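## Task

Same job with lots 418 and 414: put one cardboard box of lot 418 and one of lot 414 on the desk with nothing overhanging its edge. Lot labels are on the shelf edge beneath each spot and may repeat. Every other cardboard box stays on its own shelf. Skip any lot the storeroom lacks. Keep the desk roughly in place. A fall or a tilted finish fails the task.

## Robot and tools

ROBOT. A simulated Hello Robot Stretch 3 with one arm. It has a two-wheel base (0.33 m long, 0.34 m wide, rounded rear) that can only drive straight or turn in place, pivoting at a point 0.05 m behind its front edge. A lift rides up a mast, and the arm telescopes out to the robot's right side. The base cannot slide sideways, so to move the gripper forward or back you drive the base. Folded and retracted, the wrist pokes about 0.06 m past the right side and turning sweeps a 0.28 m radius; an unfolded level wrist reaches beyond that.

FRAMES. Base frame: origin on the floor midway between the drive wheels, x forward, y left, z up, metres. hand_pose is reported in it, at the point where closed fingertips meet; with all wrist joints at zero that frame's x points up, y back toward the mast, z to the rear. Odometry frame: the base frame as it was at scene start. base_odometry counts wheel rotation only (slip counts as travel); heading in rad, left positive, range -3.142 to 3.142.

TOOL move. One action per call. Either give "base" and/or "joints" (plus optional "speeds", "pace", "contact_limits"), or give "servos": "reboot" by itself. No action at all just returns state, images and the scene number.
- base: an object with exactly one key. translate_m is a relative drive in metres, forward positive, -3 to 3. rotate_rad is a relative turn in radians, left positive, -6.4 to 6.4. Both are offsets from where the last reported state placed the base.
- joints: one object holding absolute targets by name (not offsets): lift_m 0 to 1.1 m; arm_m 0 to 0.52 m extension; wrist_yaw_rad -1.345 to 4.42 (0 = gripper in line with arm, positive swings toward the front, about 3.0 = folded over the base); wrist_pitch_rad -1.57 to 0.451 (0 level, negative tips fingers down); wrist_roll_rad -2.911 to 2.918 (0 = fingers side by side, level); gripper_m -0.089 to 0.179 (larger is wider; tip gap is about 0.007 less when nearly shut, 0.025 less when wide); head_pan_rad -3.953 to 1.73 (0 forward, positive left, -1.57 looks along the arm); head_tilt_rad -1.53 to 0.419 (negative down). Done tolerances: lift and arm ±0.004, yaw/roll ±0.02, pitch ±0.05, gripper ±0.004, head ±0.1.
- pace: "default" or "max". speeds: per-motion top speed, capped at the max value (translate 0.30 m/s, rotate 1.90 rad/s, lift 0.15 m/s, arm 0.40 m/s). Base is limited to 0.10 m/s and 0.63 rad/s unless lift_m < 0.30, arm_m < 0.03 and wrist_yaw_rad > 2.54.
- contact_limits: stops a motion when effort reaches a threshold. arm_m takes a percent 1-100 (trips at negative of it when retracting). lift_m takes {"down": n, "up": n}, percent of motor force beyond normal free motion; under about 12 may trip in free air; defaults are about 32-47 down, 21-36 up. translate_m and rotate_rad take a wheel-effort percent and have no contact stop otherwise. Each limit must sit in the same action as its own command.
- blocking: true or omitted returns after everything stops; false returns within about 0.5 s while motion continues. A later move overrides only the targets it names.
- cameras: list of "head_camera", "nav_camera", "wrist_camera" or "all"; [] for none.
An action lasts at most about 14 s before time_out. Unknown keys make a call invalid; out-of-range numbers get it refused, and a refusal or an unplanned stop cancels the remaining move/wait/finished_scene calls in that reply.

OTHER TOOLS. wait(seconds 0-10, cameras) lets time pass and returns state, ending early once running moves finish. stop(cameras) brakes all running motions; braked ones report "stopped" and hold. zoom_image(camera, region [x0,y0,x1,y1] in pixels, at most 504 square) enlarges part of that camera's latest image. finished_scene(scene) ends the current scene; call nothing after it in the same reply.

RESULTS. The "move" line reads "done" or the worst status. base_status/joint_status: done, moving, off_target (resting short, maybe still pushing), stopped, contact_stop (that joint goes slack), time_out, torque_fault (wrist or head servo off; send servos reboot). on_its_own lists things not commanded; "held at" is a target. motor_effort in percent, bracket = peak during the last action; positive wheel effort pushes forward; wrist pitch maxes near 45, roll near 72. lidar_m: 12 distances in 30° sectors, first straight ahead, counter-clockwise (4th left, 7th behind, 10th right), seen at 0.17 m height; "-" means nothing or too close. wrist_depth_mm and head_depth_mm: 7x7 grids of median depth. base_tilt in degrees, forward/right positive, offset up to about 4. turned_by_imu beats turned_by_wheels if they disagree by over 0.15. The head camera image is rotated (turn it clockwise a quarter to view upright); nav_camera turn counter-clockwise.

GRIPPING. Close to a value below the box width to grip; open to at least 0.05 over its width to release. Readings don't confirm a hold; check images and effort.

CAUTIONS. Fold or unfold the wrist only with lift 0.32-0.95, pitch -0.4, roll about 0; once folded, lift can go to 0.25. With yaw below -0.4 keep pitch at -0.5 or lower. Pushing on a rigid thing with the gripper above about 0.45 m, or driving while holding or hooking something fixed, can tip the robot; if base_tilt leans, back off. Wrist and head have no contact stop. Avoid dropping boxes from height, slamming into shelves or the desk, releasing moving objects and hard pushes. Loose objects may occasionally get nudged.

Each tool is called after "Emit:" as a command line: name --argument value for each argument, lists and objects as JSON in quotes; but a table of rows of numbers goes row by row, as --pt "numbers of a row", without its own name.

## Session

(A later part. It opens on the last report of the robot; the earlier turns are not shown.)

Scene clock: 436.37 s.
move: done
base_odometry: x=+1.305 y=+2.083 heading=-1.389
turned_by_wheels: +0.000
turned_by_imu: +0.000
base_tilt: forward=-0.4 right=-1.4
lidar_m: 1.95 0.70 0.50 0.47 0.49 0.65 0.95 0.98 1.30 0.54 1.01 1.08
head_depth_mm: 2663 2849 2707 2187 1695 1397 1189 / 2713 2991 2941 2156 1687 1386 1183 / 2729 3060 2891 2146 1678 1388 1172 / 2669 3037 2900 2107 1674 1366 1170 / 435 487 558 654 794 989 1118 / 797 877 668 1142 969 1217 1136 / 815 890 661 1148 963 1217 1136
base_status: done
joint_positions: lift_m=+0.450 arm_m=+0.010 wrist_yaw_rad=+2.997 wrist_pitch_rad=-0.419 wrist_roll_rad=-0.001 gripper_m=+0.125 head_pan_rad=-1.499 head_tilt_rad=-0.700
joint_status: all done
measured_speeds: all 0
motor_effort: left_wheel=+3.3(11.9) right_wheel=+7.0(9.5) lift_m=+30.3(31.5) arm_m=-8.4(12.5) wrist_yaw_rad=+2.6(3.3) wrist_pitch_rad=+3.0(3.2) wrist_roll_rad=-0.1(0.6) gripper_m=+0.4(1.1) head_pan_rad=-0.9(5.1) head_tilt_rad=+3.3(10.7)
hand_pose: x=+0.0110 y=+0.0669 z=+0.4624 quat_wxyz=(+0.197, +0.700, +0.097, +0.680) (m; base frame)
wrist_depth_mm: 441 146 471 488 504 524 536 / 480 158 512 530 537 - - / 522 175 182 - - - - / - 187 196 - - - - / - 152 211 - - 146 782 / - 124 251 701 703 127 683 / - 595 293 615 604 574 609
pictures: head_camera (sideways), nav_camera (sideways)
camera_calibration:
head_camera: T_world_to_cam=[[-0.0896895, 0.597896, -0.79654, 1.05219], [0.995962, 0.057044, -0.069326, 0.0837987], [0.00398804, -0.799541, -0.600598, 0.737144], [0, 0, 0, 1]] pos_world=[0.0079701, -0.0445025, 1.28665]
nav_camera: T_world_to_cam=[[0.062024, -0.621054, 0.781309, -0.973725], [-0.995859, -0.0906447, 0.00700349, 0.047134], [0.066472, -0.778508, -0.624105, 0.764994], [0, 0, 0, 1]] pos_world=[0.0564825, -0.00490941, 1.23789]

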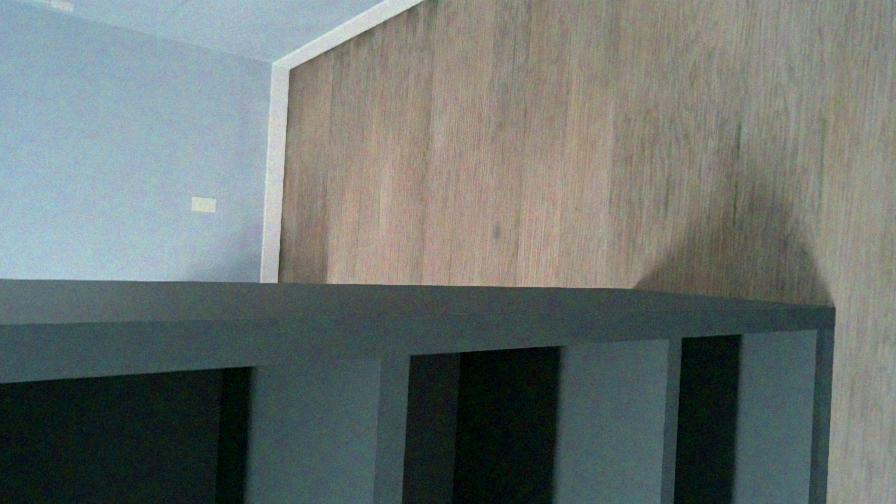

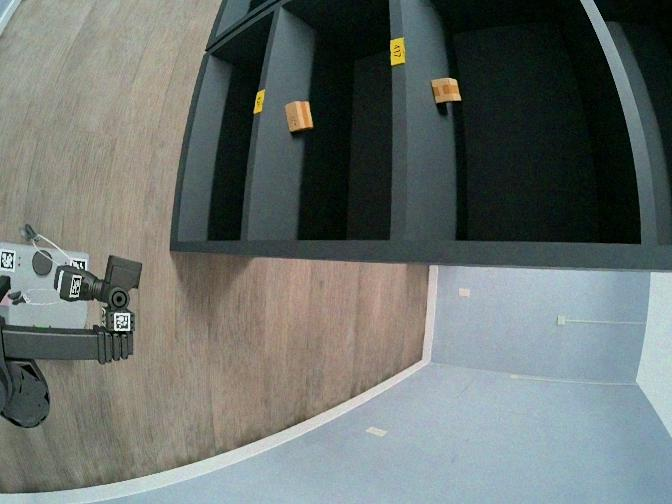

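Emit:
move --base '{"translate_m":0.35}' --joints '{"head_pan_rad":-1.2,"head_tilt_rad":-0.6}' --cameras '["head_camera","nav_camera"]'

Emit:
zoom_image --camera "nav_camera" --region '[150, 0, 500, 350]'

Scene clock: 446.47 s.
move: done
base_odometry: x=+1.368 y=+1.739 heading=-1.389
turned_by_wheels: +0.000
turned_by_imu: +0.000
base_tilt: forward=-0.2 right=-1.3
lidar_m: 2.22 0.72 0.51 0.49 0.50 0.66 1.29 1.33 0.57 0.81 0.87 0.79
head_depth_mm: 761 827 868 603 1075 885 796 / 785 855 901 598 1102 878 1116 / 811 883 843 623 1093 875 1135 / 836 918 885 652 1085 871 1162 / 867 952 877 678 1077 914 1154 / 893 976 863 1118 1073 944 1152 / 811 859 844 937 1002 1089 1165
base_status: done
joint_positions: lift_m=+0.450 arm_m=+0.010 wrist_yaw_rad=+2.997 wrist_pitch_rad=-0.419 wrist_roll_rad=-0.001 gripper_m=+0.125 head_pan_rad=-1.198 head_tilt_rad=-0.599
joint_status: all done
measured_speeds: all 0
motor_effort: left_wheel=+2.7(11.7) right_wheel=+7.6(11.5) lift_m=+26.6(29.2) arm_m=-4.0(7.2) wrist_yaw_rad=+1.8(3.6) wrist_pitch_rad=+3.1(3.2) wrist_roll_rad=+0.2(0.5) gripper_m=+0.9(1.2) head_pan_rad=-2.5(5.6) head_tilt_rad=-5.7(7.4)
hand_pose: x=+0.0110 y=+0.0669 z=+0.4624 quat_wxyz=(+0.197, +0.700, +0.097, +0.680) (m; base frame)
wrist_depth_mm: 452 146 482 501 525 530 550 / 496 158 520 538 - - - / 529 173 179 - - - - / - 188 196 - - - - / - 150 209 - - 147 780 / - 123 250 717 706 127 694 / - 585 292 617 607 577 611
pictures: head_camera (sideways), nav_camera (sideways)
camera_calibration:
head_camera: T_world_to_cam=[[-0.232408, 0.466592, -0.853393, 1.12723], [0.936811, 0.343274, -0.0674408, 0.081646], [0.26148, -0.815141, -0.516888, 0.626701], [0, 0, 0, 1]] pos_world=[0.0216207, -0.043134, 1.29141]
nav_camera: T_world_to_cam=[[0.213338, -0.498193, 0.840411, -1.05173], [-0.924537, -0.380991, 0.00884256, 0.044269], [0.315783, -0.778877, -0.541877, 0.656538], [0, 0, 0, 1]] pos_world=[0.0579782, 0.00426322, 1.23926]

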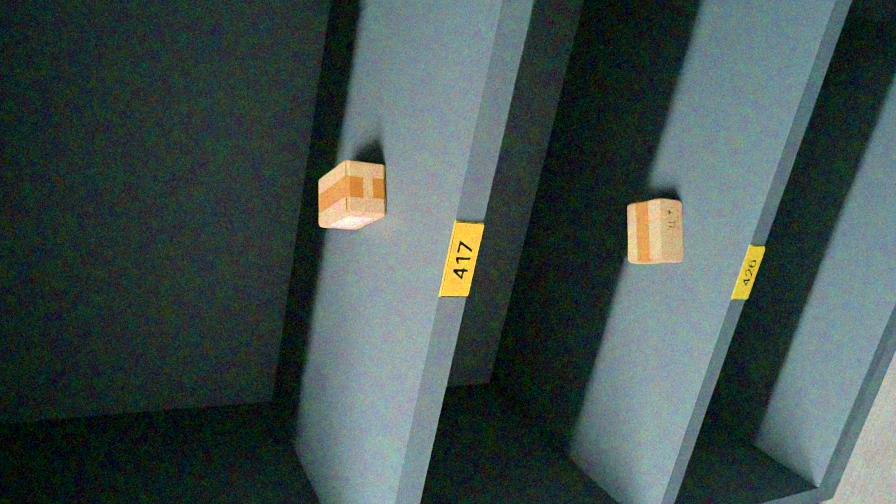

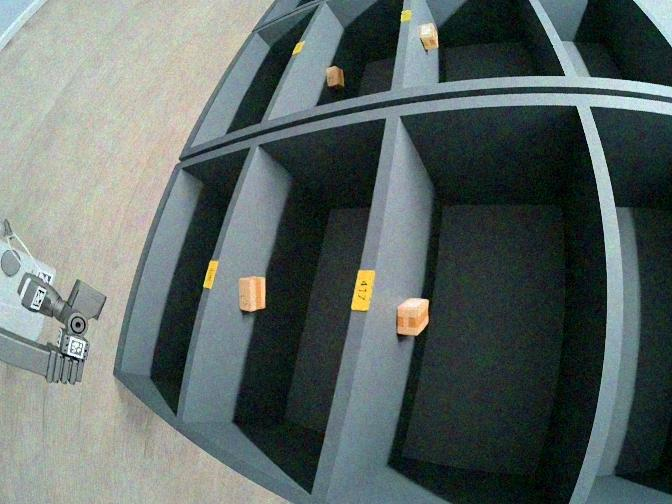

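Scaled by 1.440 from the camera's 672x504 image, which has a finer 792x594 frame.

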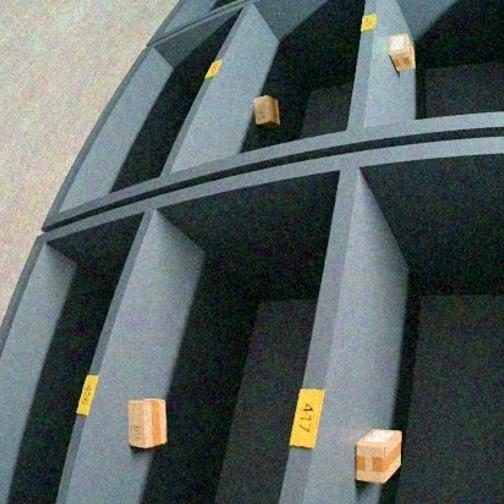

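Next units. Go on.

Emit:
move --base '{"translate_m":0.85}' --joints '{"head_pan_rad":-1.2,"head_tilt_rad":-0.55}' --cameras '["head_camera","nav_camera"]'

Scene clock: 460.33 s.
move: done
base_odometry: x=+1.521 y=+0.903 heading=-1.389
turned_by_wheels: +0.000
turned_by_imu: +0.000
base_tilt: forward=-0.2 right=-1.2
lidar_m: 1.70 0.77 0.55 0.52 0.53 0.71 1.78 1.19 0.51 0.51 0.96 0.84
head_depth_mm: 734 787 857 664 545 923 758 / 757 817 884 657 1045 917 773 / 780 847 902 651 1078 912 792 / 805 877 937 641 1112 906 1109 / 836 910 958 637 1142 898 1130 / 862 948 998 651 1141 898 1150 / 887 960 976 695 1098 919 1176
base_status: done
joint_positions: lift_m=+0.450 arm_m=+0.010 wrist_yaw_rad=+2.997 wrist_pitch_rad=-0.419 wrist_roll_rad=-0.001 gripper_m=+0.125 head_pan_rad=-1.200 head_tilt_rad=-0.550
joint_status: all done
measured_speeds: all 0
motor_effort: left_wheel=+6.8(11.7) right_wheel=+2.9(10.3) lift_m=+24.2(25.3) arm_m=+5.1(5.4) wrist_yaw_rad=+1.2(3.6) wrist_pitch_rad=+3.1(3.2) wrist_roll_rad=+0.3(0.5) gripper_m=+0.7(1.6) head_pan_rad=-2.5(3.7) head_tilt_rad=+4.4(4.8)
hand_pose: x=+0.0110 y=+0.0669 z=+0.4624 quat_wxyz=(+0.197, +0.700, +0.097, +0.680) (m; base frame)
wrist_depth_mm: 489 146 508 531 535 - - / 521 159 179 - - - - / - 172 178 - - - - / - 187 197 - - - - / - 153 211 775 791 148 807 / 691 124 251 697 698 127 688 / - 589 293 613 608 579 598
pictures: head_camera (sideways), nav_camera (sideways)
camera_calibration:
head_camera: T_world_to_cam=[[-0.215821, 0.427553, -0.877849, 1.15906], [0.938835, 0.337941, -0.0662218, 0.0800517], [0.268348, -0.838448, -0.474336, 0.571281], [0, 0, 0, 1]] pos_world=[0.0216917, -0.0436218, 1.29376]
nav_camera: T_world_to_cam=[[0.19697, -0.459706, 0.865952, -1.08492], [-0.925607, -0.378362, 0.00967906, 0.0432194], [0.323194, -0.803438, -0.500033, 0.602028], [0, 0, 0, 1]] pos_world=[0.0591281, 0.00130311, 1.2401]

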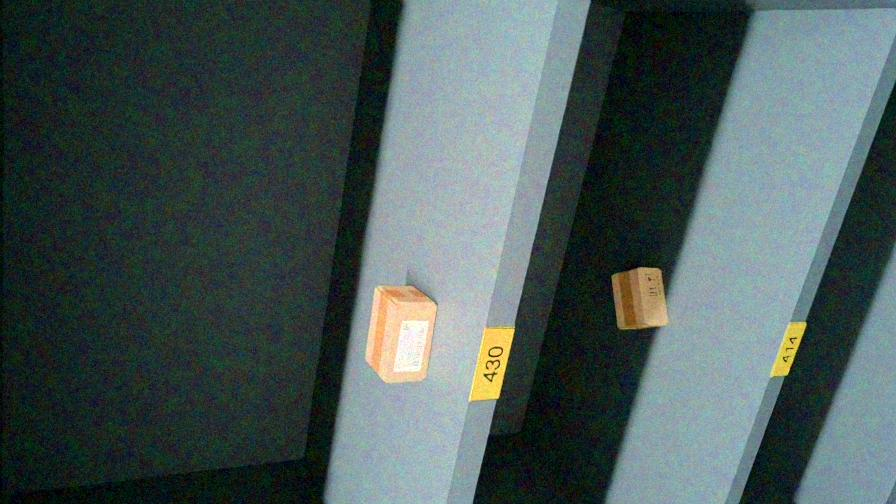

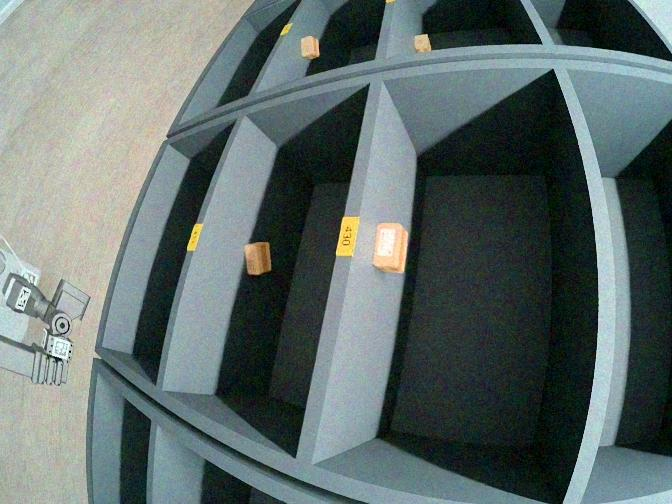

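Emit:
zoom_image --camera "head_camera" --region '[590, 250, 690, 350]'

Scaled by 5.040 from the camera's 896x504 image, which has a finer 1280x720 frame.

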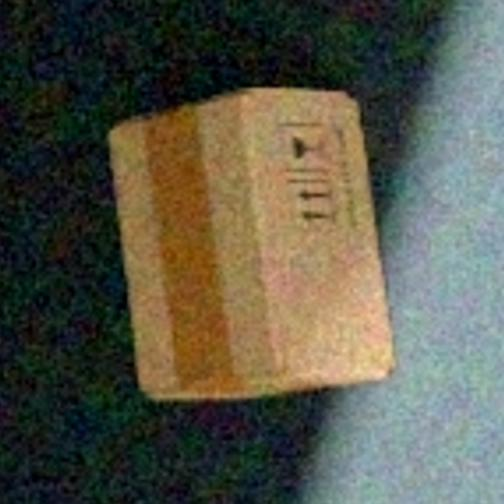

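Emit:
move --base '{"translate_m":0.226}' --joints '{"lift_m":0.7}'

Emit:
move --joints '{"wrist_yaw_rad":0.56,"gripper_m":0.165,"head_pan_rad":-1.57}'

Emit:
move --joints '{"wrist_pitch_rad":-0.76}'

Emit:
move --joints '{"arm_m":0.4}' --cameras '["head_camera","wrist_camera"]'

Scene clock: 487.30 s.
move: done
base_odometry: x=+1.562 y=+0.681 heading=-1.389
turned_by_wheels: +0.000
turned_by_imu: +0.000
base_tilt: forward=-0.3 right=-1.2
lidar_m: 2.38 0.78 0.56 0.53 0.54 0.72 1.81 1.37 0.61 0.93 0.68 0.66
head_depth_mm: 727 784 849 665 542 923 761 / 747 811 871 589 1043 896 757 / 773 837 896 612 1077 884 788 / 799 871 927 641 1110 905 809 / 821 896 944 636 1111 902 1125 / 735 787 828 631 992 896 1122 / 624 659 697 660 796 844 985
base_status: done
joint_positions: lift_m=+0.700 arm_m=+0.010 wrist_yaw_rad=+2.997 wrist_pitch_rad=-0.419 wrist_roll_rad=-0.001 gripper_m=+0.125 head_pan_rad=-1.200 head_tilt_rad=-0.550
joint_status: all done
measured_speeds: all 0
motor_effort: left_wheel=+7.2(10.6) right_wheel=+1.9(11.7) lift_m=+29.5(34.4) arm_m=+9.2(9.9) wrist_yaw_rad=+1.7(3.6) wrist_pitch_rad=+3.0(3.2) wrist_roll_rad=+0.0(0.4) gripper_m=+0.6(1.1) head_pan_rad=-2.7(3.6) head_tilt_rad=+2.5(4.2)
hand_pose: x=+0.0110 y=+0.0670 z=+0.7124 quat_wxyz=(+0.197, +0.700, +0.097, +0.680) (m; base frame)
wrist_depth_mm: 496 146 518 532 535 - - / 527 158 173 - - - - / - 172 179 - - - - / - 187 197 - - - - / - 150 210 - - 144 - / - 123 244 - - 126 982 / - 834 292 870 877 125 855
pictures: none

Scene clock: 489.53 s.
move: done
base_odometry: x=+1.562 y=+0.681 heading=-1.389
turned_by_wheels: +0.000
turned_by_imu: +0.000
base_tilt: forward=-0.3 right=-1.1
lidar_m: 2.37 0.79 0.56 0.53 0.54 0.72 1.81 1.37 0.61 0.93 0.68 0.66
head_depth_mm: 766 834 880 663 863 866 814 / 761 832 904 655 1090 915 819 / 759 827 897 651 1073 911 811 / 755 820 883 642 1073 904 805 / 754 818 873 596 1065 881 783 / 749 813 868 592 1056 897 777 / 745 809 866 624 1049 890 774
base_status: not commanded
joint_positions: lift_m=+0.700 arm_m=+0.010 wrist_yaw_rad=+0.563 wrist_pitch_rad=-0.419 wrist_roll_rad=-0.001 gripper_m=+0.165 head_pan_rad=-1.573 head_tilt_rad=-0.550
joint_status: all done
measured_speeds: all 0
motor_effort: left_wheel=+7.1(7.9) right_wheel=+3.2(3.2) lift_m=+26.1(30.0) arm_m=+10.7(11.4) wrist_yaw_rad=-3.7(6.1) wrist_pitch_rad=+3.1(3.2) wrist_roll_rad=+0.1(0.5) gripper_m=+0.1(83.1) head_pan_rad=+3.1(5.1) head_tilt_rad=+3.2(3.9)
hand_pose: x=+0.0982 y=-0.3447 z=+0.7124 quat_wxyz=(+0.706, +0.334, -0.623, +0.051) (m; base frame)
wrist_depth_mm: - 424 494 - - - - / 825 463 - - - - - / - 500 - - - - - / - - 519 494 489 466 502 / - 152 462 427 424 421 421 / 991 125 808 398 372 136 360 / 116 861 827 - - 322 110
pictures: none

Scene clock: 490.53 s.
move: done
base_odometry: x=+1.562 y=+0.681 heading=-1.389
turned_by_wheels: +0.000
turned_by_imu: +0.000
base_tilt: forward=-0.3 right=-1.2
lidar_m: 2.38 0.78 0.56 0.53 0.54 0.72 1.81 1.37 0.61 0.93 0.68 0.66
head_depth_mm: 767 835 880 664 868 867 818 / 761 832 901 656 1080 915 815 / 760 826 894 651 1078 912 811 / 754 825 885 643 1069 907 807 / 750 818 876 597 1060 883 782 / 750 815 869 591 1057 899 779 / 744 811 866 624 1046 886 774
base_status: not commanded
joint_positions: lift_m=+0.700 arm_m=+0.010 wrist_yaw_rad=+0.563 wrist_pitch_rad=-0.767 wrist_roll_rad=-0.001 gripper_m=+0.165 head_pan_rad=-1.571 head_tilt_rad=-0.550
joint_status: all done
measured_speeds: all 0
motor_effort: left_wheel=+7.5(7.7) right_wheel=+1.7(2.8) lift_m=+24.0(26.0) arm_m=+11.3(11.8) wrist_yaw_rad=-3.5(4.5) wrist_pitch_rad=+0.9(2.1) wrist_roll_rad=+0.3(0.3) gripper_m=+0.7(1.0) head_pan_rad=+3.5(3.9) head_tilt_rad=+3.0(3.5)
hand_pose: x=+0.0680 y=-0.2969 z=+0.6435 quat_wxyz=(+0.704, +0.437, -0.556, -0.072) (m; base frame)
wrist_depth_mm: - 475 471 463 450 412 441 / - - 425 404 399 391 386 / - - - 388 360 349 343 / 984 961 853 - - 325 310 / 904 873 858 - - - 296 / 818 141 801 784 - 134 - / 116 728 735 731 718 - 102
pictures: none

Scene clock: 494.60 s.
move: done
base_odometry: x=+1.562 y=+0.681 heading=-1.389
turned_by_wheels: +0.000
turned_by_imu: +0.000
base_tilt: forward=-0.2 right=-1.0
lidar_m: 2.37 0.78 0.56 0.53 0.54 0.72 1.81 1.37 0.61 0.93 0.68 0.66
head_depth_mm: 764 834 884 664 867 868 817 / 763 833 900 656 1084 488 384 / 757 827 894 647 585 881 810 / 751 823 882 643 618 877 808 / 749 818 875 595 1023 877 781 / 748 818 872 591 1053 896 776 / 745 812 866 624 1044 891 776
base_status: not commanded
joint_positions: lift_m=+0.700 arm_m=+0.400 wrist_yaw_rad=+0.563 wrist_pitch_rad=-0.768 wrist_roll_rad=-0.001 gripper_m=+0.165 head_pan_rad=-1.570 head_tilt_rad=-0.550
joint_status: all done
measured_speeds: all 0
motor_effort: left_wheel=+7.0(7.9) right_wheel=+1.2(2.8) lift_m=+25.7(25.7) arm_m=+12.8(15.2) wrist_yaw_rad=-3.4(4.7) wrist_pitch_rad=+1.0(1.1) wrist_roll_rad=+0.4(0.4) gripper_m=+0.7(1.4) head_pan_rad=+3.1(4.1) head_tilt_rad=+2.0(3.4)
hand_pose: x=+0.0679 y=-0.6868 z=+0.6434 quat_wxyz=(+0.704, +0.437, -0.556, -0.072) (m; base frame)
wrist_depth_mm: 388 455 450 - - - - / 402 405 404 400 379 - - / 365 361 357 355 352 342 - / 327 323 322 316 315 313 310 / 297 288 287 233 285 284 281 / 117 131 258 218 260 136 257 / 116 242 245 243 241 235 107
pictures: head_camera (sideways), wrist_camera
camera_calibration:
head_camera: T_world_to_cam=[[-0.0466301, 0.476685, -0.877837, 1.15803], [0.997504, -0.0244209, -0.0662479, 0.079748], [-0.053017, -0.878735, -0.474356, 0.573227], [0, 0, 0, 1]] pos_world=[0.00484086, -0.0463524, 1.29376]
wrist_camera: T_world_to_cam=[[-0.830956, -0.555171, -0.0360185, -0.294994], [-0.441137, 0.696956, -0.565375, 0.904912], [0.338983, -0.453913, -0.824047, 0.36159], [0, 0, 0, 1]] pos_world=[0.0314905, -0.630326, 0.798957]

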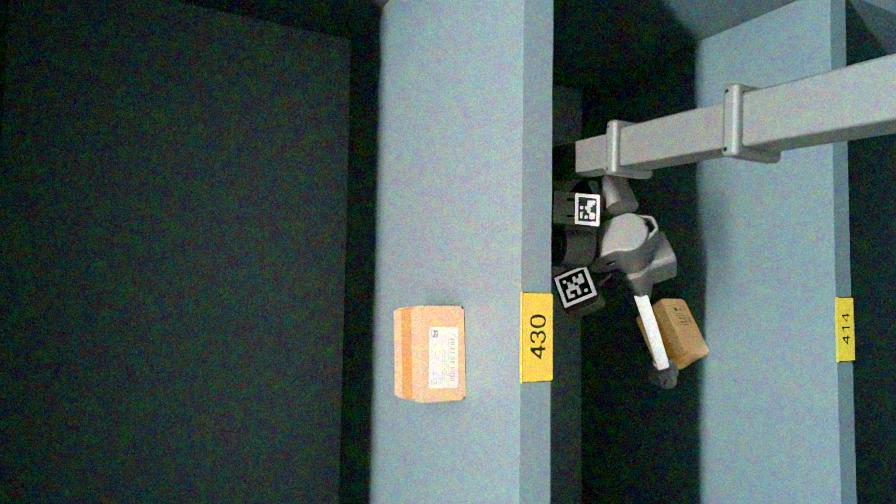

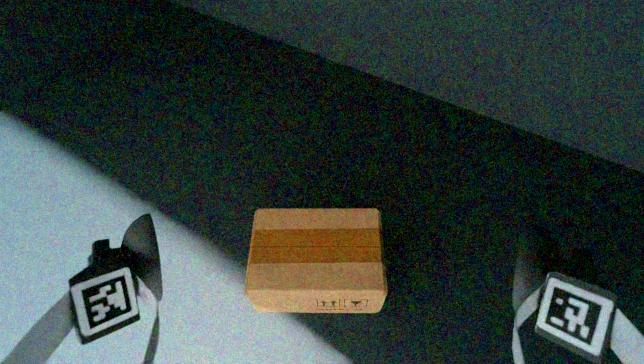

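Emit:
move --base '{"translate_m":0.018}' --joints '{"arm_m":0.412}'

Emit:
move --joints '{"lift_m":0.65}' --cameras '["wrist_camera"]'

Scene clock: 504.40 s.
move: done
base_odometry: x=+1.565 y=+0.663 heading=-1.389
turned_by_wheels: +0.000
turned_by_imu: +0.000
base_tilt: forward=-0.3 right=-1.1
lidar_m: 2.36 0.78 0.56 0.53 0.54 0.72 1.82 1.37 0.62 0.93 0.65 0.65
head_depth_mm: 762 833 893 663 904 899 821 / 762 831 905 657 1084 488 385 / 756 827 892 650 587 879 811 / 754 823 883 642 634 879 788 / 750 818 874 593 1026 874 784 / 744 811 867 596 1050 871 779 / 744 809 865 624 1042 894 777
base_status: done
joint_positions: lift_m=+0.700 arm_m=+0.412 wrist_yaw_rad=+0.563 wrist_pitch_rad=-0.768 wrist_roll_rad=-0.001 gripper_m=+0.165 head_pan_rad=-1.570 head_tilt_rad=-0.550
joint_status: all done
measured_speeds: all 0
motor_effort: left_wheel=+7.4(10.5) right_wheel=+2.2(7.6) lift_m=+26.9(28.4) arm_m=+13.9(14.3) wrist_yaw_rad=-2.7(4.4) wrist_pitch_rad=+1.0(1.1) wrist_roll_rad=+0.2(0.3) gripper_m=+0.6(1.0) head_pan_rad=+3.2(3.9) head_tilt_rad=+1.6(2.7)
hand_pose: x=+0.0679 y=-0.6988 z=+0.6434 quat_wxyz=(+0.704, +0.437, -0.556, -0.073) (m; base frame)
wrist_depth_mm: 374 445 449 - - - - / 389 409 404 392 - - - / 365 362 357 354 349 338 - / 328 325 320 316 314 311 309 / 297 286 290 234 287 284 281 / 117 131 262 213 259 136 257 / 116 242 242 227 237 236 107
pictures: none

Scene clock: 505.70 s.
move: done
base_odometry: x=+1.565 y=+0.663 heading=-1.389
turned_by_wheels: +0.000
turned_by_imu: +0.000
base_tilt: forward=-0.3 right=-1.1
lidar_m: 2.35 0.79 0.56 0.53 0.54 0.72 1.81 1.37 0.62 0.93 0.65 0.65
head_depth_mm: 766 838 893 665 909 894 825 / 762 831 902 657 1083 892 435 / 757 827 894 650 636 830 790 / 753 820 885 643 650 829 788 / 749 815 876 594 1027 874 783 / 748 812 866 598 1055 894 779 / 744 811 865 623 1044 890 775
base_status: not commanded
joint_positions: lift_m=+0.650 arm_m=+0.412 wrist_yaw_rad=+0.563 wrist_pitch_rad=-0.768 wrist_roll_rad=-0.001 gripper_m=+0.165 head_pan_rad=-1.570 head_tilt_rad=-0.550
joint_status: all done
measured_speeds: all 0
motor_effort: left_wheel=+7.4(7.9) right_wheel=+1.3(2.5) lift_m=+25.5(27.6) arm_m=+12.9(13.3) wrist_yaw_rad=-2.9(4.4) wrist_pitch_rad=+1.0(1.2) wrist_roll_rad=+0.1(0.4) gripper_m=+0.5(1.0) head_pan_rad=+3.3(3.9) head_tilt_rad=+1.4(2.3)
hand_pose: x=+0.0679 y=-0.6987 z=+0.5933 quat_wxyz=(+0.704, +0.437, -0.555, -0.073) (m; base frame)
wrist_depth_mm: 365 381 374 356 - - - / 334 332 328 324 318 304 - / 293 292 288 284 284 279 275 / 266 262 261 257 254 253 250 / 241 237 228 179 223 229 228 / 215 126 208 164 169 137 205 / 116 196 197 194 195 191 108
pictures: wrist_camera
camera_calibration:
wrist_camera: T_world_to_cam=[[-0.830992, -0.555119, -0.0359909, -0.30353], [-0.441203, 0.697105, -0.56514, 0.884828], [0.33881, -0.453748, -0.824209, 0.315125], [0, 0, 0, 1]] pos_world=[0.0313908, -0.642326, 0.748857]

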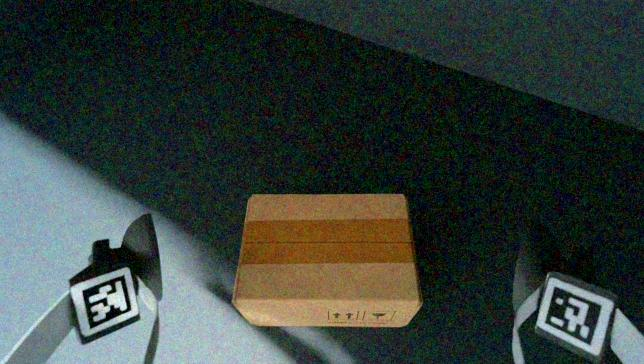

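Emit:
move --joints '{"lift_m":0.613,"arm_m":0.405}'

Emit:
move --joints '{"gripper_m":0.05}'

Emit:
move --joints '{"lift_m":0.69}' --cameras '["wrist_camera"]'

Scene clock: 514.50 s.
move: done
base_odometry: x=+1.565 y=+0.663 heading=-1.389
turned_by_wheels: +0.000
turned_by_imu: +0.000
base_tilt: forward=-0.3 right=-1.3
lidar_m: 2.36 0.79 0.56 0.53 0.55 0.72 1.81 1.37 0.62 0.93 0.65 0.65
head_depth_mm: 763 833 894 664 904 896 822 / 759 830 901 656 1087 915 500 / 756 827 891 651 685 618 789 / 754 824 881 642 673 727 787 / 751 819 875 594 1064 871 782 / 748 812 870 599 1056 895 778 / 742 810 864 621 1044 893 774
base_status: not commanded
joint_positions: lift_m=+0.613 arm_m=+0.405 wrist_yaw_rad=+0.563 wrist_pitch_rad=-0.768 wrist_roll_rad=-0.001 gripper_m=+0.165 head_pan_rad=-1.570 head_tilt_rad=-0.550
joint_status: all done
measured_speeds: all 0
motor_effort: left_wheel=+7.2(7.7) right_wheel=+1.8(2.6) lift_m=+24.3(28.1) arm_m=-12.6(13.6) wrist_yaw_rad=-3.0(4.0) wrist_pitch_rad=+1.1(1.2) wrist_roll_rad=+0.2(0.4) gripper_m=+0.6(1.2) head_pan_rad=+3.7(3.8) head_tilt_rad=+1.6(2.1)
hand_pose: x=+0.0678 y=-0.6917 z=+0.5563 quat_wxyz=(+0.704, +0.437, -0.555, -0.073) (m; base frame)
wrist_depth_mm: 319 313 311 307 294 283 - / 278 274 269 267 263 261 255 / 243 242 239 237 234 229 229 / 219 217 206 152 202 208 206 / 201 195 141 138 140 186 188 / 179 131 175 157 168 137 172 / 116 160 164 163 161 158 108
pictures: none

Scene clock: 516.17 s.
move: done
base_odometry: x=+1.565 y=+0.663 heading=-1.389
turned_by_wheels: +0.000
turned_by_imu: +0.000
base_tilt: forward=-0.2 right=-1.1
lidar_m: 2.36 0.78 0.56 0.53 0.54 0.72 1.82 1.37 0.62 0.93 0.65 0.65
head_depth_mm: 768 839 897 663 908 897 821 / 761 828 900 656 1082 917 499 / 755 825 896 648 681 621 788 / 753 822 883 642 673 726 789 / 752 818 872 594 1062 870 779 / 747 812 869 596 1057 895 778 / 744 811 864 623 1051 893 775
base_status: not commanded
joint_positions: lift_m=+0.613 arm_m=+0.405 wrist_yaw_rad=+0.563 wrist_pitch_rad=-0.768 wrist_roll_rad=-0.001 gripper_m=+0.051 head_pan_rad=-1.570 head_tilt_rad=-0.550
joint_status: all done
measured_speeds: all 0
motor_effort: left_wheel=+7.3(8.0) right_wheel=+1.5(2.8) lift_m=+30.9(31.0) arm_m=-11.6(12.9) wrist_yaw_rad=-3.1(3.7) wrist_pitch_rad=+1.1(1.3) wrist_roll_rad=+0.1(0.4) gripper_m=-13.4(87.0) head_pan_rad=+3.5(4.1) head_tilt_rad=+1.5(2.1)
hand_pose: x=+0.0678 y=-0.6917 z=+0.5563 quat_wxyz=(+0.704, +0.437, -0.555, -0.073) (m; base frame)
wrist_depth_mm: 317 314 311 308 295 284 - / 277 274 269 267 264 260 255 / 245 242 240 235 234 231 228 / 218 217 211 152 202 209 206 / 199 196 141 138 140 190 189 / 181 182 138 157 144 173 172 / 168 160 162 163 162 124 162
pictures: none

Scene clock: 517.70 s.
move: done
base_odometry: x=+1.565 y=+0.663 heading=-1.389
turned_by_wheels: +0.000
turned_by_imu: +0.000
base_tilt: forward=-0.2 right=-1.2
lidar_m: 2.36 0.78 0.56 0.53 0.55 0.72 1.81 1.38 0.62 0.93 0.65 0.65
head_depth_mm: 765 832 893 665 907 894 820 / 759 828 903 657 1086 518 387 / 758 827 896 647 600 856 812 / 755 823 881 642 632 855 786 / 751 817 873 595 856 872 783 / 749 816 869 597 1053 896 780 / 743 810 865 623 1046 888 774
base_status: not commanded
joint_positions: lift_m=+0.690 arm_m=+0.405 wrist_yaw_rad=+0.563 wrist_pitch_rad=-0.775 wrist_roll_rad=-0.001 gripper_m=+0.051 head_pan_rad=-1.570 head_tilt_rad=-0.550
joint_status: all done
measured_speeds: all 0
motor_effort: left_wheel=+7.3(7.7) right_wheel=+2.4(2.7) lift_m=+31.6(34.6) arm_m=-11.3(12.7) wrist_yaw_rad=-3.1(4.0) wrist_pitch_rad=+2.2(2.4) wrist_roll_rad=+0.0(0.5) gripper_m=-13.9(14.6) head_pan_rad=+2.9(3.8) head_tilt_rad=+1.1(1.9)
hand_pose: x=+0.0672 y=-0.6907 z=+0.6322 quat_wxyz=(+0.704, +0.438, -0.554, -0.075) (m; base frame)
wrist_depth_mm: 374 431 431 - - - - / 381 386 384 376 363 - - / 349 344 342 337 332 327 313 / 310 308 296 153 287 298 295 / 284 281 139 138 141 269 269 / 258 261 138 157 144 243 247 / 242 228 231 233 228 124 228
pictures: wrist_camera
camera_calibration:
wrist_camera: T_world_to_cam=[[-0.831234, -0.554745, -0.0361753, -0.297808], [-0.442983, 0.700274, -0.559805, 0.899903], [0.335882, -0.449304, -0.827834, 0.356667], [0, 0, 0, 1]] pos_world=[0.0312959, -0.635134, 0.788259]

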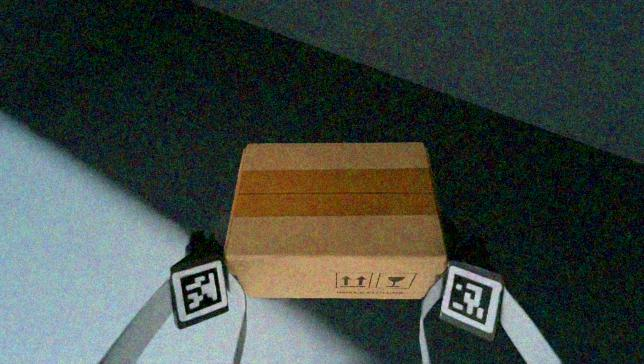

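Emit:
move --joints '{"arm_m":0.01}'

Emit:
move --base '{"translate_m":-1.05}'

Emit:
move --base '{"translate_m":-0.75}'

Emit:
move --base '{"rotate_rad":1.59}'

Emit:
move --base '{"translate_m":-0.9}'

Scene clock: 534.33 s.
move: done
base_odometry: x=+1.565 y=+0.663 heading=-1.389
turned_by_wheels: +0.000
turned_by_imu: +0.000
base_tilt: forward=-0.3 right=-1.1
lidar_m: 2.36 0.79 0.56 0.53 0.54 0.72 1.81 1.37 0.62 0.93 0.65 0.65
head_depth_mm: 766 834 889 663 906 892 823 / 762 826 901 656 1086 916 820 / 758 825 895 650 1075 911 812 / 755 821 880 644 1065 902 785 / 748 816 879 594 1059 905 782 / 750 813 870 599 1055 894 777 / 743 814 866 622 1047 891 775
base_status: not commanded
joint_positions: lift_m=+0.690 arm_m=+0.010 wrist_yaw_rad=+0.563 wrist_pitch_rad=-0.775 wrist_roll_rad=-0.001 gripper_m=+0.051 head_pan_rad=-1.570 head_tilt_rad=-0.550
joint_status: all done
measured_speeds: all 0
motor_effort: left_wheel=+7.4(7.9) right_wheel=+2.1(3.0) lift_m=+30.9(32.2) arm_m=-12.0(14.9) wrist_yaw_rad=-3.2(4.2) wrist_pitch_rad=+2.3(2.4) wrist_roll_rad=+0.3(0.5) gripper_m=-14.2(14.8) head_pan_rad=+3.3(3.9) head_tilt_rad=+0.6(1.5)
hand_pose: x=+0.0671 y=-0.2956 z=+0.6322 quat_wxyz=(+0.704, +0.439, -0.554, -0.075) (m; base frame)
wrist_depth_mm: - 473 443 436 430 423 417 / - - 412 388 376 372 369 / - - - 379 345 331 330 / 961 959 158 153 155 313 298 / 886 870 139 138 140 - 293 / 799 809 138 157 136 - - / 750 711 730 717 706 107 -
pictures: none

Scene clock: 545.97 s.
move: done
base_odometry: x=+1.376 y=+1.696 heading=-1.389
turned_by_wheels: +0.000
turned_by_imu: +0.000
base_tilt: forward=-0.3 right=-1.1
lidar_m: 2.23 0.73 0.51 0.49 0.50 0.67 1.34 1.38 0.59 0.97 0.81 0.75
head_depth_mm: 727 719 711 636 699 739 1221 / 798 869 917 657 969 886 869 / 792 863 927 650 1121 910 1112 / 787 861 917 644 1113 906 1107 / 787 857 916 638 1103 892 1103 / 782 852 909 630 1097 861 1092 / 779 845 905 623 1084 890 1093
base_status: done
joint_positions: lift_m=+0.690 arm_m=+0.010 wrist_yaw_rad=+0.563 wrist_pitch_rad=-0.775 wrist_roll_rad=-0.001 gripper_m=+0.051 head_pan_rad=-1.570 head_tilt_rad=-0.550
joint_status: not commanded
measured_speeds: all 0
motor_effort: left_wheel=-6.0(10.8) right_wheel=-5.2(14.4) lift_m=+30.0(31.6) arm_m=-5.4(13.1) wrist_yaw_rad=-4.1(4.5) wrist_pitch_rad=+2.3(2.4) wrist_roll_rad=+0.2(0.5) gripper_m=-14.0(14.6) head_pan_rad=+3.5(4.1) head_tilt_rad=-1.7(1.7)
hand_pose: x=+0.0671 y=-0.2956 z=+0.6322 quat_wxyz=(+0.704, +0.439, -0.554, -0.075) (m; base frame)
wrist_depth_mm: - 601 - - 397 - - / - - - - - - - / - - 912 163 - - 322 / 963 951 160 153 155 - 311 / 874 887 139 138 140 - 756 / 801 819 138 157 136 - 685 / 751 709 726 718 705 121 -
pictures: none

Scene clock: 554.60 s.
move: done
base_odometry: x=+1.240 y=+2.433 heading=-1.389
turned_by_wheels: +0.000
turned_by_imu: +0.000
base_tilt: forward=-0.3 right=-1.2
lidar_m: 2.09 0.68 0.48 0.46 0.47 0.63 0.60 0.62 0.82 2.03 0.69 1.36
head_depth_mm: 1509 1497 1483 1468 1460 1420 1266 / 2107 2087 2069 2035 1879 1545 1279 / 2786 2961 3195 2667 1978 1545 1274 / 2744 2983 3261 2660 1949 1529 1263 / 2734 3015 3233 2643 1927 1524 1254 / 2704 2920 3218 2609 1917 1514 1249 / 2701 2909 3165 2592 1904 1466 1250
base_status: done
joint_positions: lift_m=+0.690 arm_m=+0.010 wrist_yaw_rad=+0.563 wrist_pitch_rad=-0.775 wrist_roll_rad=-0.001 gripper_m=+0.051 head_pan_rad=-1.570 head_tilt_rad=-0.550
joint_status: not commanded
measured_speeds: all 0
motor_effort: left_wheel=-3.3(11.6) right_wheel=-8.3(14.2) lift_m=+29.2(30.5) arm_m=-0.4(5.9) wrist_yaw_rad=-2.2(4.5) wrist_pitch_rad=+2.3(2.4) wrist_roll_rad=+0.2(0.5) gripper_m=-13.6(14.6) head_pan_rad=+2.9(3.9) head_tilt_rad=-2.0(2.3)
hand_pose: x=+0.0671 y=-0.2956 z=+0.6322 quat_wxyz=(+0.704, +0.439, -0.554, -0.075) (m; base frame)
wrist_depth_mm: - - - - - - - / - - - - - - - / - - 722 - - - - / 961 949 161 152 888 922 923 / 895 869 139 138 140 833 841 / 793 803 138 157 136 779 768 / 747 711 718 737 716 124 704
pictures: none

Scene clock: 558.23 s.
move: done
base_odometry: x=+1.240 y=+2.433 heading=+0.200
turned_by_wheels: +1.590
turned_by_imu: +1.564
base_tilt: forward=-0.3 right=-1.2
lidar_m: 0.46 0.47 0.62 0.60 0.61 0.82 2.07 0.69 1.37 2.07 0.67 0.48
head_depth_mm: 1829 1981 1373 1434 1629 1469 1255 / 2373 2047 2247 2320 1856 1561 1290 / 3368 3614 3284 2586 1964 1539 1268 / 3406 3760 - 2667 1947 1535 1262 / 3413 3711 - 2618 1932 1522 1253 / 2433 2465 2526 2366 1902 1510 1252 / 1518 1520 1534 1556 1576 1445 1250
base_status: done
joint_positions: lift_m=+0.690 arm_m=+0.010 wrist_yaw_rad=+0.563 wrist_pitch_rad=-0.775 wrist_roll_rad=-0.001 gripper_m=+0.051 head_pan_rad=-1.570 head_tilt_rad=-0.550
joint_status: not commanded
measured_speeds: all 0
motor_effort: left_wheel=-9.2(12.3) right_wheel=+9.1(12.7) lift_m=+28.4(29.8) arm_m=-6.9(7.0) wrist_yaw_rad=-3.5(4.7) wrist_pitch_rad=+2.3(2.4) wrist_roll_rad=+0.4(0.4) gripper_m=-14.1(14.6) head_pan_rad=+3.1(3.8) head_tilt_rad=-2.2(2.7)
hand_pose: x=+0.0671 y=-0.2956 z=+0.6322 quat_wxyz=(+0.704, +0.439, -0.554, -0.075) (m; base frame)
wrist_depth_mm: 377 459 - - - - - / 397 486 - - - - - / 426 500 - - - - - / 452 523 157 152 897 930 916 / 476 - 139 139 140 844 816 / 503 - 138 156 136 767 764 / 524 660 709 724 709 124 707
pictures: none

Scene clock: 568.37 s.
move: done
base_odometry: x=+0.358 y=+2.254 heading=+0.201
turned_by_wheels: +0.000
turned_by_imu: +0.000
base_tilt: forward=-0.2 right=-1.3
lidar_m: 1.35 0.83 0.59 0.57 0.58 0.77 1.96 2.12 2.85 0.45 0.46 1.42
head_depth_mm: 3475 3747 - 2779 1986 1563 1287 / 353 394 3600 2594 1974 1547 1272 / 351 382 421 467 527 631 1214 / 349 381 418 466 524 600 699 / 348 379 416 464 521 595 694 / 346 377 415 462 517 593 688 / 345 376 412 458 515 587 680
base_status: done
joint_positions: lift_m=+0.690 arm_m=+0.010 wrist_yaw_rad=+0.563 wrist_pitch_rad=-0.775 wrist_roll_rad=-0.001 gripper_m=+0.051 head_pan_rad=-1.570 head_tilt_rad=-0.550
joint_status: not commanded
measured_speeds: all 0
motor_effort: left_wheel=-3.5(13.7) right_wheel=-7.3(11.4) lift_m=+27.6(29.6) arm_m=-10.0(13.3) wrist_yaw_rad=-2.4(4.5) wrist_pitch_rad=+2.3(2.4) wrist_roll_rad=+0.3(0.5) gripper_m=-13.7(14.6) head_pan_rad=+3.3(3.8) head_tilt_rad=-3.0(3.8)
hand_pose: x=+0.0671 y=-0.2956 z=+0.6322 quat_wxyz=(+0.704, +0.439, -0.554, -0.075) (m; base frame)
wrist_depth_mm: - - - 275 234 203 179 / - - - 300 264 224 195 / - - - - 293 253 217 / 956 955 161 153 155 287 244 / 876 881 139 138 140 300 276 / 810 825 138 157 136 124 766 / 750 710 716 721 708 124 712
pictures: none

Emit:
move --base '{"translate_m":-0.9}'

Emit:
move --base '{"rotate_rad":-1.59}' --joints '{"head_tilt_rad":-0.6}'

Emit:
move --base '{"translate_m":0.95}' --joints '{"lift_m":0.92}'

Emit:
move --base '{"translate_m":0.86}' --cameras '["head_camera","nav_camera"]'

Scene clock: 590.07 s.
move: done
base_odometry: x=-0.524 y=+2.075 heading=+0.201
turned_by_wheels: +0.000
turned_by_imu: +0.000
base_tilt: forward=-0.4 right=-1.2
lidar_m: 2.24 0.79 0.56 0.54 0.55 0.73 1.50 1.36 1.71 3.49 1.15 0.92
head_depth_mm: 3514 3707 3278 2614 1995 1564 1284 / 3463 3697 3796 2748 1973 1554 1277 / 3446 3813 3779 2743 1953 1542 1278 / 3313 3691 3766 2649 1967 1534 1262 / 3385 3786 - 2672 1942 1524 1253 / 3343 3590 3739 2620 1925 1510 1254 / 2520 2570 2608 2439 1882 1508 1247
base_status: done
joint_positions: lift_m=+0.690 arm_m=+0.010 wrist_yaw_rad=+0.563 wrist_pitch_rad=-0.775 wrist_roll_rad=-0.001 gripper_m=+0.051 head_pan_rad=-1.570 head_tilt_rad=-0.550
joint_status: not commanded
measured_speeds: all 0
motor_effort: left_wheel=-3.9(12.4) right_wheel=-8.1(12.4) lift_m=+26.7(28.2) arm_m=-5.1(9.1) wrist_yaw_rad=-2.5(4.5) wrist_pitch_rad=+2.3(2.4) wrist_roll_rad=+0.3(0.6) gripper_m=-14.3(14.6) head_pan_rad=+2.1(3.9) head_tilt_rad=-3.9(5.3)
hand_pose: x=+0.0671 y=-0.2956 z=+0.6322 quat_wxyz=(+0.704, +0.439, -0.554, -0.075) (m; base frame)
wrist_depth_mm: - - - - - - - / - 796 - - - - - / - - - - - - - / 979 973 161 153 891 919 913 / 878 880 139 138 140 837 837 / 812 810 138 157 136 775 763 / 741 718 720 716 703 124 696
pictures: none

Scene clock: 593.70 s.
move: done
base_odometry: x=-0.524 y=+2.075 heading=-1.389
turned_by_wheels: -1.590
turned_by_imu: -1.564
base_tilt: forward=-0.3 right=-1.0
lidar_m: 3.53 1.16 0.92 2.24 0.79 0.56 0.54 0.55 0.73 1.50 1.37 1.71
head_depth_mm: 1239 1338 1328 1316 1310 1305 1202 / 1244 1361 1530 1694 1730 1485 1235 / 1247 1379 1522 1707 1840 1483 1238 / 1239 1361 1513 1701 1820 1468 1229 / 1237 1350 1500 1696 1826 1464 1223 / 1222 1345 1496 1682 1802 1454 1217 / 1220 1347 1493 1678 1791 1446 1203
base_status: done
joint_positions: lift_m=+0.690 arm_m=+0.010 wrist_yaw_rad=+0.563 wrist_pitch_rad=-0.775 wrist_roll_rad=-0.001 gripper_m=+0.051 head_pan_rad=-1.570 head_tilt_rad=-0.601
joint_status: all done
measured_speeds: all 0
motor_effort: left_wheel=+8.3(11.1) right_wheel=-10.6(14.2) lift_m=+26.9(27.6) arm_m=-12.9(12.9) wrist_yaw_rad=-2.4(4.3) wrist_pitch_rad=+2.3(2.4) wrist_roll_rad=+0.3(0.5) gripper_m=-13.9(14.5) head_pan_rad=+2.8(3.6) head_tilt_rad=-2.5(6.1)
hand_pose: x=+0.0671 y=-0.2956 z=+0.6322 quat_wxyz=(+0.704, +0.439, -0.554, -0.075) (m; base frame)
wrist_depth_mm: - - - - - - - / - - - - - - - / - - - - - - - / 964 950 161 152 886 929 925 / 890 853 139 138 140 853 820 / 808 821 138 156 136 763 754 / 740 711 710 728 710 124 702
pictures: none

Scene clock: 604.33 s.
move: done
base_odometry: x=-0.352 y=+1.141 heading=-1.389
turned_by_wheels: +0.000
turned_by_imu: +0.000
base_tilt: forward=-0.3 right=-1.1
lidar_m: 2.80 1.21 0.86 0.82 0.84 1.55 1.48 1.51 1.53 1.01 1.05 1.55
head_depth_mm: 1221 1347 1504 1683 1812 - - / 1216 1344 1491 1678 1808 - - / 1210 1334 1482 1585 1666 1561 - / 1210 1329 1454 1103 921 1434 - / 1207 1317 1425 1084 913 289 305 / 1202 1309 1417 1080 907 1504 402 / 1195 1305 1398 1070 901 1450 1160
base_status: done
joint_positions: lift_m=+0.920 arm_m=+0.010 wrist_yaw_rad=+0.563 wrist_pitch_rad=-0.775 wrist_roll_rad=-0.001 gripper_m=+0.051 head_pan_rad=-1.570 head_tilt_rad=-0.600
joint_status: all done
measured_speeds: all 0
motor_effort: left_wheel=+3.6(12.8) right_wheel=+6.6(10.2) lift_m=+31.0(34.3) arm_m=-1.9(13.2) wrist_yaw_rad=-1.8(4.5) wrist_pitch_rad=+2.4(2.5) wrist_roll_rad=+0.3(0.6) gripper_m=-14.1(14.6) head_pan_rad=+3.1(3.6) head_tilt_rad=+3.8(4.7)
hand_pose: x=+0.0671 y=-0.2956 z=+0.8621 quat_wxyz=(+0.704, +0.439, -0.554, -0.075) (m; base frame)
wrist_depth_mm: - - - - - - - / - - - - - - - / - - - - - - - / - - 160 153 - - - / - - 139 138 140 - - / - - 138 157 136 - 991 / 963 925 924 932 912 124 902
pictures: none

Scene clock: 614.07 s.
move: done
base_odometry: x=-0.196 y=+0.295 heading=-1.389
turned_by_wheels: +0.000
turned_by_imu: +0.000
base_tilt: forward=-0.3 right=-1.2
lidar_m: 1.95 1.26 0.90 0.85 0.88 1.16 2.33 2.12 0.99 0.79 1.03 1.93
head_depth_mm: 1200 1310 1442 1132 910 - - / 1186 1308 1439 1121 901 - - / 1182 1301 1429 1115 896 1563 - / 1180 1293 1422 1099 889 1221 - / 1176 1289 1412 1087 883 289 305 / 1172 1291 1399 1081 872 1452 402 / 1167 1277 1399 1070 870 1404 1159
base_status: done
joint_positions: lift_m=+0.920 arm_m=+0.010 wrist_yaw_rad=+0.563 wrist_pitch_rad=-0.775 wrist_roll_rad=-0.001 gripper_m=+0.051 head_pan_rad=-1.570 head_tilt_rad=-0.600
joint_status: not commanded
measured_speeds: all 0
motor_effort: left_wheel=+4.7(12.1) right_wheel=+6.0(10.7) lift_m=+24.6(31.3) arm_m=+7.6(8.6) wrist_yaw_rad=-3.4(4.2) wrist_pitch_rad=+2.4(2.5) wrist_roll_rad=+0.2(0.5) gripper_m=-13.6(14.6) head_pan_rad=+2.9(3.6) head_tilt_rad=+3.6(4.7)
hand_pose: x=+0.0671 y=-0.2956 z=+0.8621 quat_wxyz=(+0.704, +0.439, -0.554, -0.075) (m; base frame)
wrist_depth_mm: - - - - - - - / - - - - - - - / - - - - - - - / - - 161 153 - - - / - - 139 138 140 - - / - - 138 156 136 - 997 / 968 915 933 936 913 124 911
pictures: head_camera (sideways), nav_camera (sideways)
camera_calibration:
head_camera: T_world_to_cam=[[-0.0467501, 0.519968, -0.852906, 1.12543], [0.997499, -0.0210139, -0.0674867, 0.0813543], [-0.0530138, -0.853927, -0.517685, 0.629597], [0, 0, 0, 1]] pos_world=[0.0048405, -0.0458489, 1.29131]
nav_camera: T_world_to_cam=[[0.0175178, -0.542579, 0.839822, -1.04979], [-0.999788, -0.018574, 0.00885454, 0.044798], [0.0107945, -0.8398, -0.542789, 0.659577], [0, 0, 0, 1]] pos_world=[0.0560587, -0.0148501, 1.23925]

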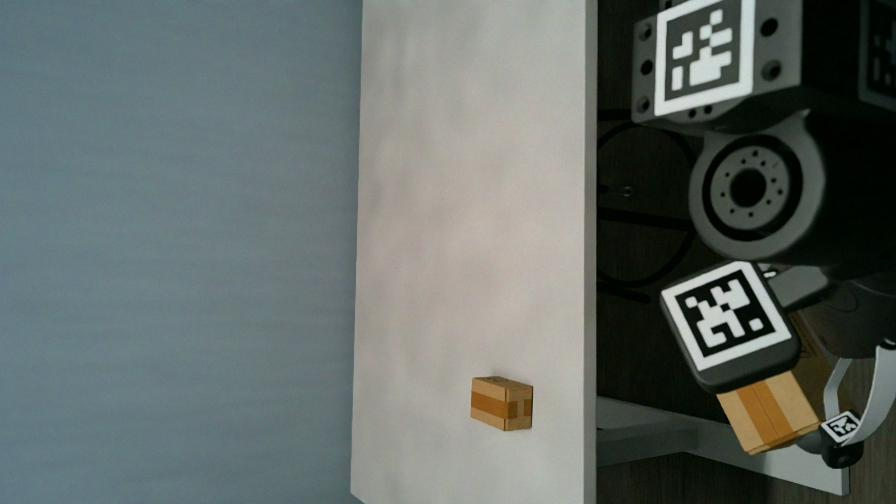

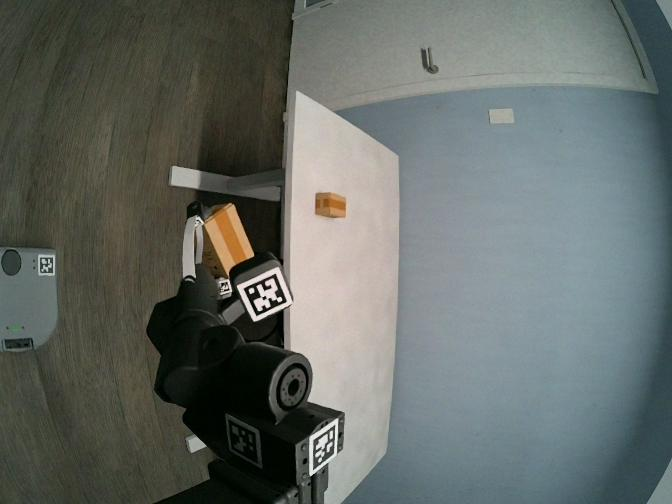

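Emit:
move --joints '{"wrist_yaw_rad":0}'

Emit:
move --joints '{"arm_m":0.5}'

Emit:
move --joints '{"lift_m":0.755}' --speeds '{"lift_m":0.04}' --contact_limits '{"lift_m":{"down":13}}' --cameras '["head_camera"]'

Scene clock: 622.37 s.
move: done
base_odometry: x=-0.196 y=+0.295 heading=-1.389
turned_by_wheels: +0.000
turned_by_imu: +0.000
base_tilt: forward=-0.3 right=-1.3
lidar_m: 1.95 1.26 0.90 0.85 0.88 1.16 2.33 2.12 0.99 0.79 1.03 1.93
head_depth_mm: 1193 1309 1442 1137 907 - - / 1199 1308 1427 1124 900 - - / 1182 1302 1418 1112 894 1531 - / 1182 1290 1417 1106 884 299 - / 1177 1286 1407 1096 876 1457 1168 / 1177 1286 1407 1083 874 1443 1215 / 1161 1279 1391 1071 869 1419 1187
base_status: not commanded
joint_positions: lift_m=+0.920 arm_m=+0.010 wrist_yaw_rad=+0.003 wrist_pitch_rad=-0.775 wrist_roll_rad=-0.001 gripper_m=+0.051 head_pan_rad=-1.570 head_tilt_rad=-0.600
joint_status: all done
measured_speeds: all 0
motor_effort: left_wheel=+4.7(4.8) right_wheel=+6.2(6.8) lift_m=+24.2(24.5) arm_m=+12.4(12.5) wrist_yaw_rad=-3.2(5.9) wrist_pitch_rad=+2.3(2.5) wrist_roll_rad=+0.2(0.4) gripper_m=-14.3(14.3) head_pan_rad=+2.5(3.3) head_tilt_rad=+3.4(4.0)
hand_pose: x=-0.0211 y=-0.3211 z=+0.8621 quat_wxyz=(+0.655, +0.269, -0.654, -0.267) (m; base frame)
wrist_depth_mm: - - - - - - - / - - - - - - - / - - - - - - - / - - 161 153 - - - / - - 139 139 141 - - / - - 138 157 136 - 985 / 970 933 948 918 910 124 911
pictures: none

Scene clock: 627.17 s.
move: done
base_odometry: x=-0.196 y=+0.295 heading=-1.389
turned_by_wheels: +0.000
turned_by_imu: +0.000
base_tilt: forward=-0.4 right=-1.3
lidar_m: 1.94 1.26 0.89 0.85 0.88 1.16 2.33 2.12 0.99 0.79 1.03 1.93
head_depth_mm: 1202 1310 1448 325 - 1453 1247 / 1187 1314 490 360 898 1448 1246 / 1186 1307 587 1111 890 1481 1238 / 1176 1290 624 956 888 1392 1227 / 1168 1296 1409 1087 882 1462 1227 / 1170 1280 1399 1080 873 1442 1218 / 1166 1276 1391 1070 867 1411 1190
base_status: not commanded
joint_positions: lift_m=+0.920 arm_m=+0.500 wrist_yaw_rad=+0.003 wrist_pitch_rad=-0.775 wrist_roll_rad=-0.001 gripper_m=+0.051 head_pan_rad=-1.570 head_tilt_rad=-0.600
joint_status: all done
measured_speeds: all 0
motor_effort: left_wheel=+4.4(5.1) right_wheel=+5.4(6.9) lift_m=+26.6(27.4) arm_m=+11.8(15.2) wrist_yaw_rad=-3.9(4.8) wrist_pitch_rad=+2.3(2.5) wrist_roll_rad=+0.1(0.4) gripper_m=-13.9(14.5) head_pan_rad=+2.5(3.3) head_tilt_rad=+2.7(4.0)
hand_pose: x=-0.0211 y=-0.8111 z=+0.8621 quat_wxyz=(+0.655, +0.269, -0.654, -0.267) (m; base frame)
wrist_depth_mm: - - - - - - - / - - - - - - - / - - - - - - - / - - 157 152 155 - - / - - 139 138 140 - - / 253 - 138 156 136 - - / 240 - - - - 106 -
pictures: none

Scene clock: 632.30 s.
move: contact_stop
base_odometry: x=-0.196 y=+0.295 heading=-1.389
turned_by_wheels: +0.000
turned_by_imu: +0.004
base_tilt: forward=-0.6 right=-1.4
lidar_m: 1.95 1.25 0.89 0.85 0.88 1.17 2.33 2.11 0.99 0.79 1.03 1.94
head_depth_mm: 1201 1319 1445 1148 919 1465 295 / 1201 1313 1438 1134 441 361 319 / 1191 1308 1427 656 872 1482 1240 / 1185 1299 1428 741 862 1395 1233 / 1183 1296 1415 1104 886 1461 1229 / 1180 1291 1407 1102 878 1433 1222 / 1176 1282 1403 1086 876 1415 1194
base_status: not commanded
joint_positions: lift_m=+0.776 arm_m=+0.500 wrist_yaw_rad=+0.000 wrist_pitch_rad=-0.710 wrist_roll_rad=-0.001 gripper_m=+0.051 head_pan_rad=-1.570 head_tilt_rad=-0.600
joint_status: lift_m contact_stop (moved -0.144 of -0.165)
measured_speeds: translate_m=+0.000 rotate_rad=+0.000 lift_m=+0.009 arm_m=+0.000 wrist_yaw_rad=+0.000 wrist_pitch_rad=-0.024 wrist_roll_rad=+0.000 head_pan_rad=+0.000 head_tilt_rad=+0.000
on_its_own: lift_m is slack since a contact_stop (your +0.755 is given up); wrist_pitch_rad is at rest, and its effort (-9.4) is outside its rest range (-8 to +12)
motor_effort: left_wheel=+2.6(5.0) right_wheel=+4.1(6.8) lift_m=+17.8(27.2) arm_m=-2.1(12.3) wrist_yaw_rad=+0.4(4.3) wrist_pitch_rad=-9.4(14.4) wrist_roll_rad=+0.0(0.5) gripper_m=-13.5(14.6) head_pan_rad=+2.7(3.6) head_tilt_rad=+2.2(3.9)
contact_limits: lift_m down 13 (down: maximum 72; up: maximum 65)
hand_pose: x=-0.0215 y=-0.8236 z=+0.7298 quat_wxyz=(+0.663, +0.246, -0.662, -0.246) (m; base frame)
wrist_depth_mm: - - - - - - - / - - - - - - - / - - - 164 162 - - / - - 153 148 144 - - / - - 134 132 137 - - / - - 138 154 137 - - / - - - - - 107 -
pictures: head_camera (sideways)
camera_calibration:
head_camera: T_world_to_cam=[[-0.0467501, 0.519968, -0.852906, 1.12543], [0.997499, -0.0210139, -0.0674867, 0.0813543], [-0.0530138, -0.853927, -0.517685, 0.629597], [0, 0, 0, 1]] pos_world=[0.0048405, -0.0458489, 1.29131]

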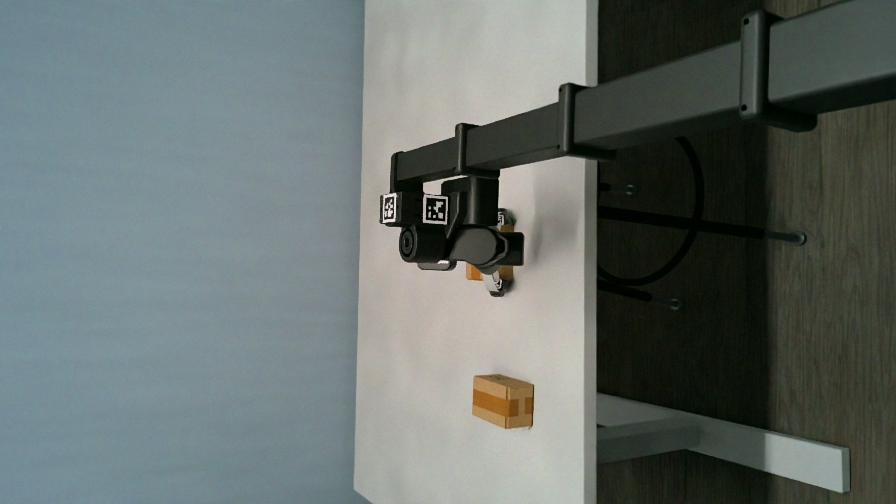

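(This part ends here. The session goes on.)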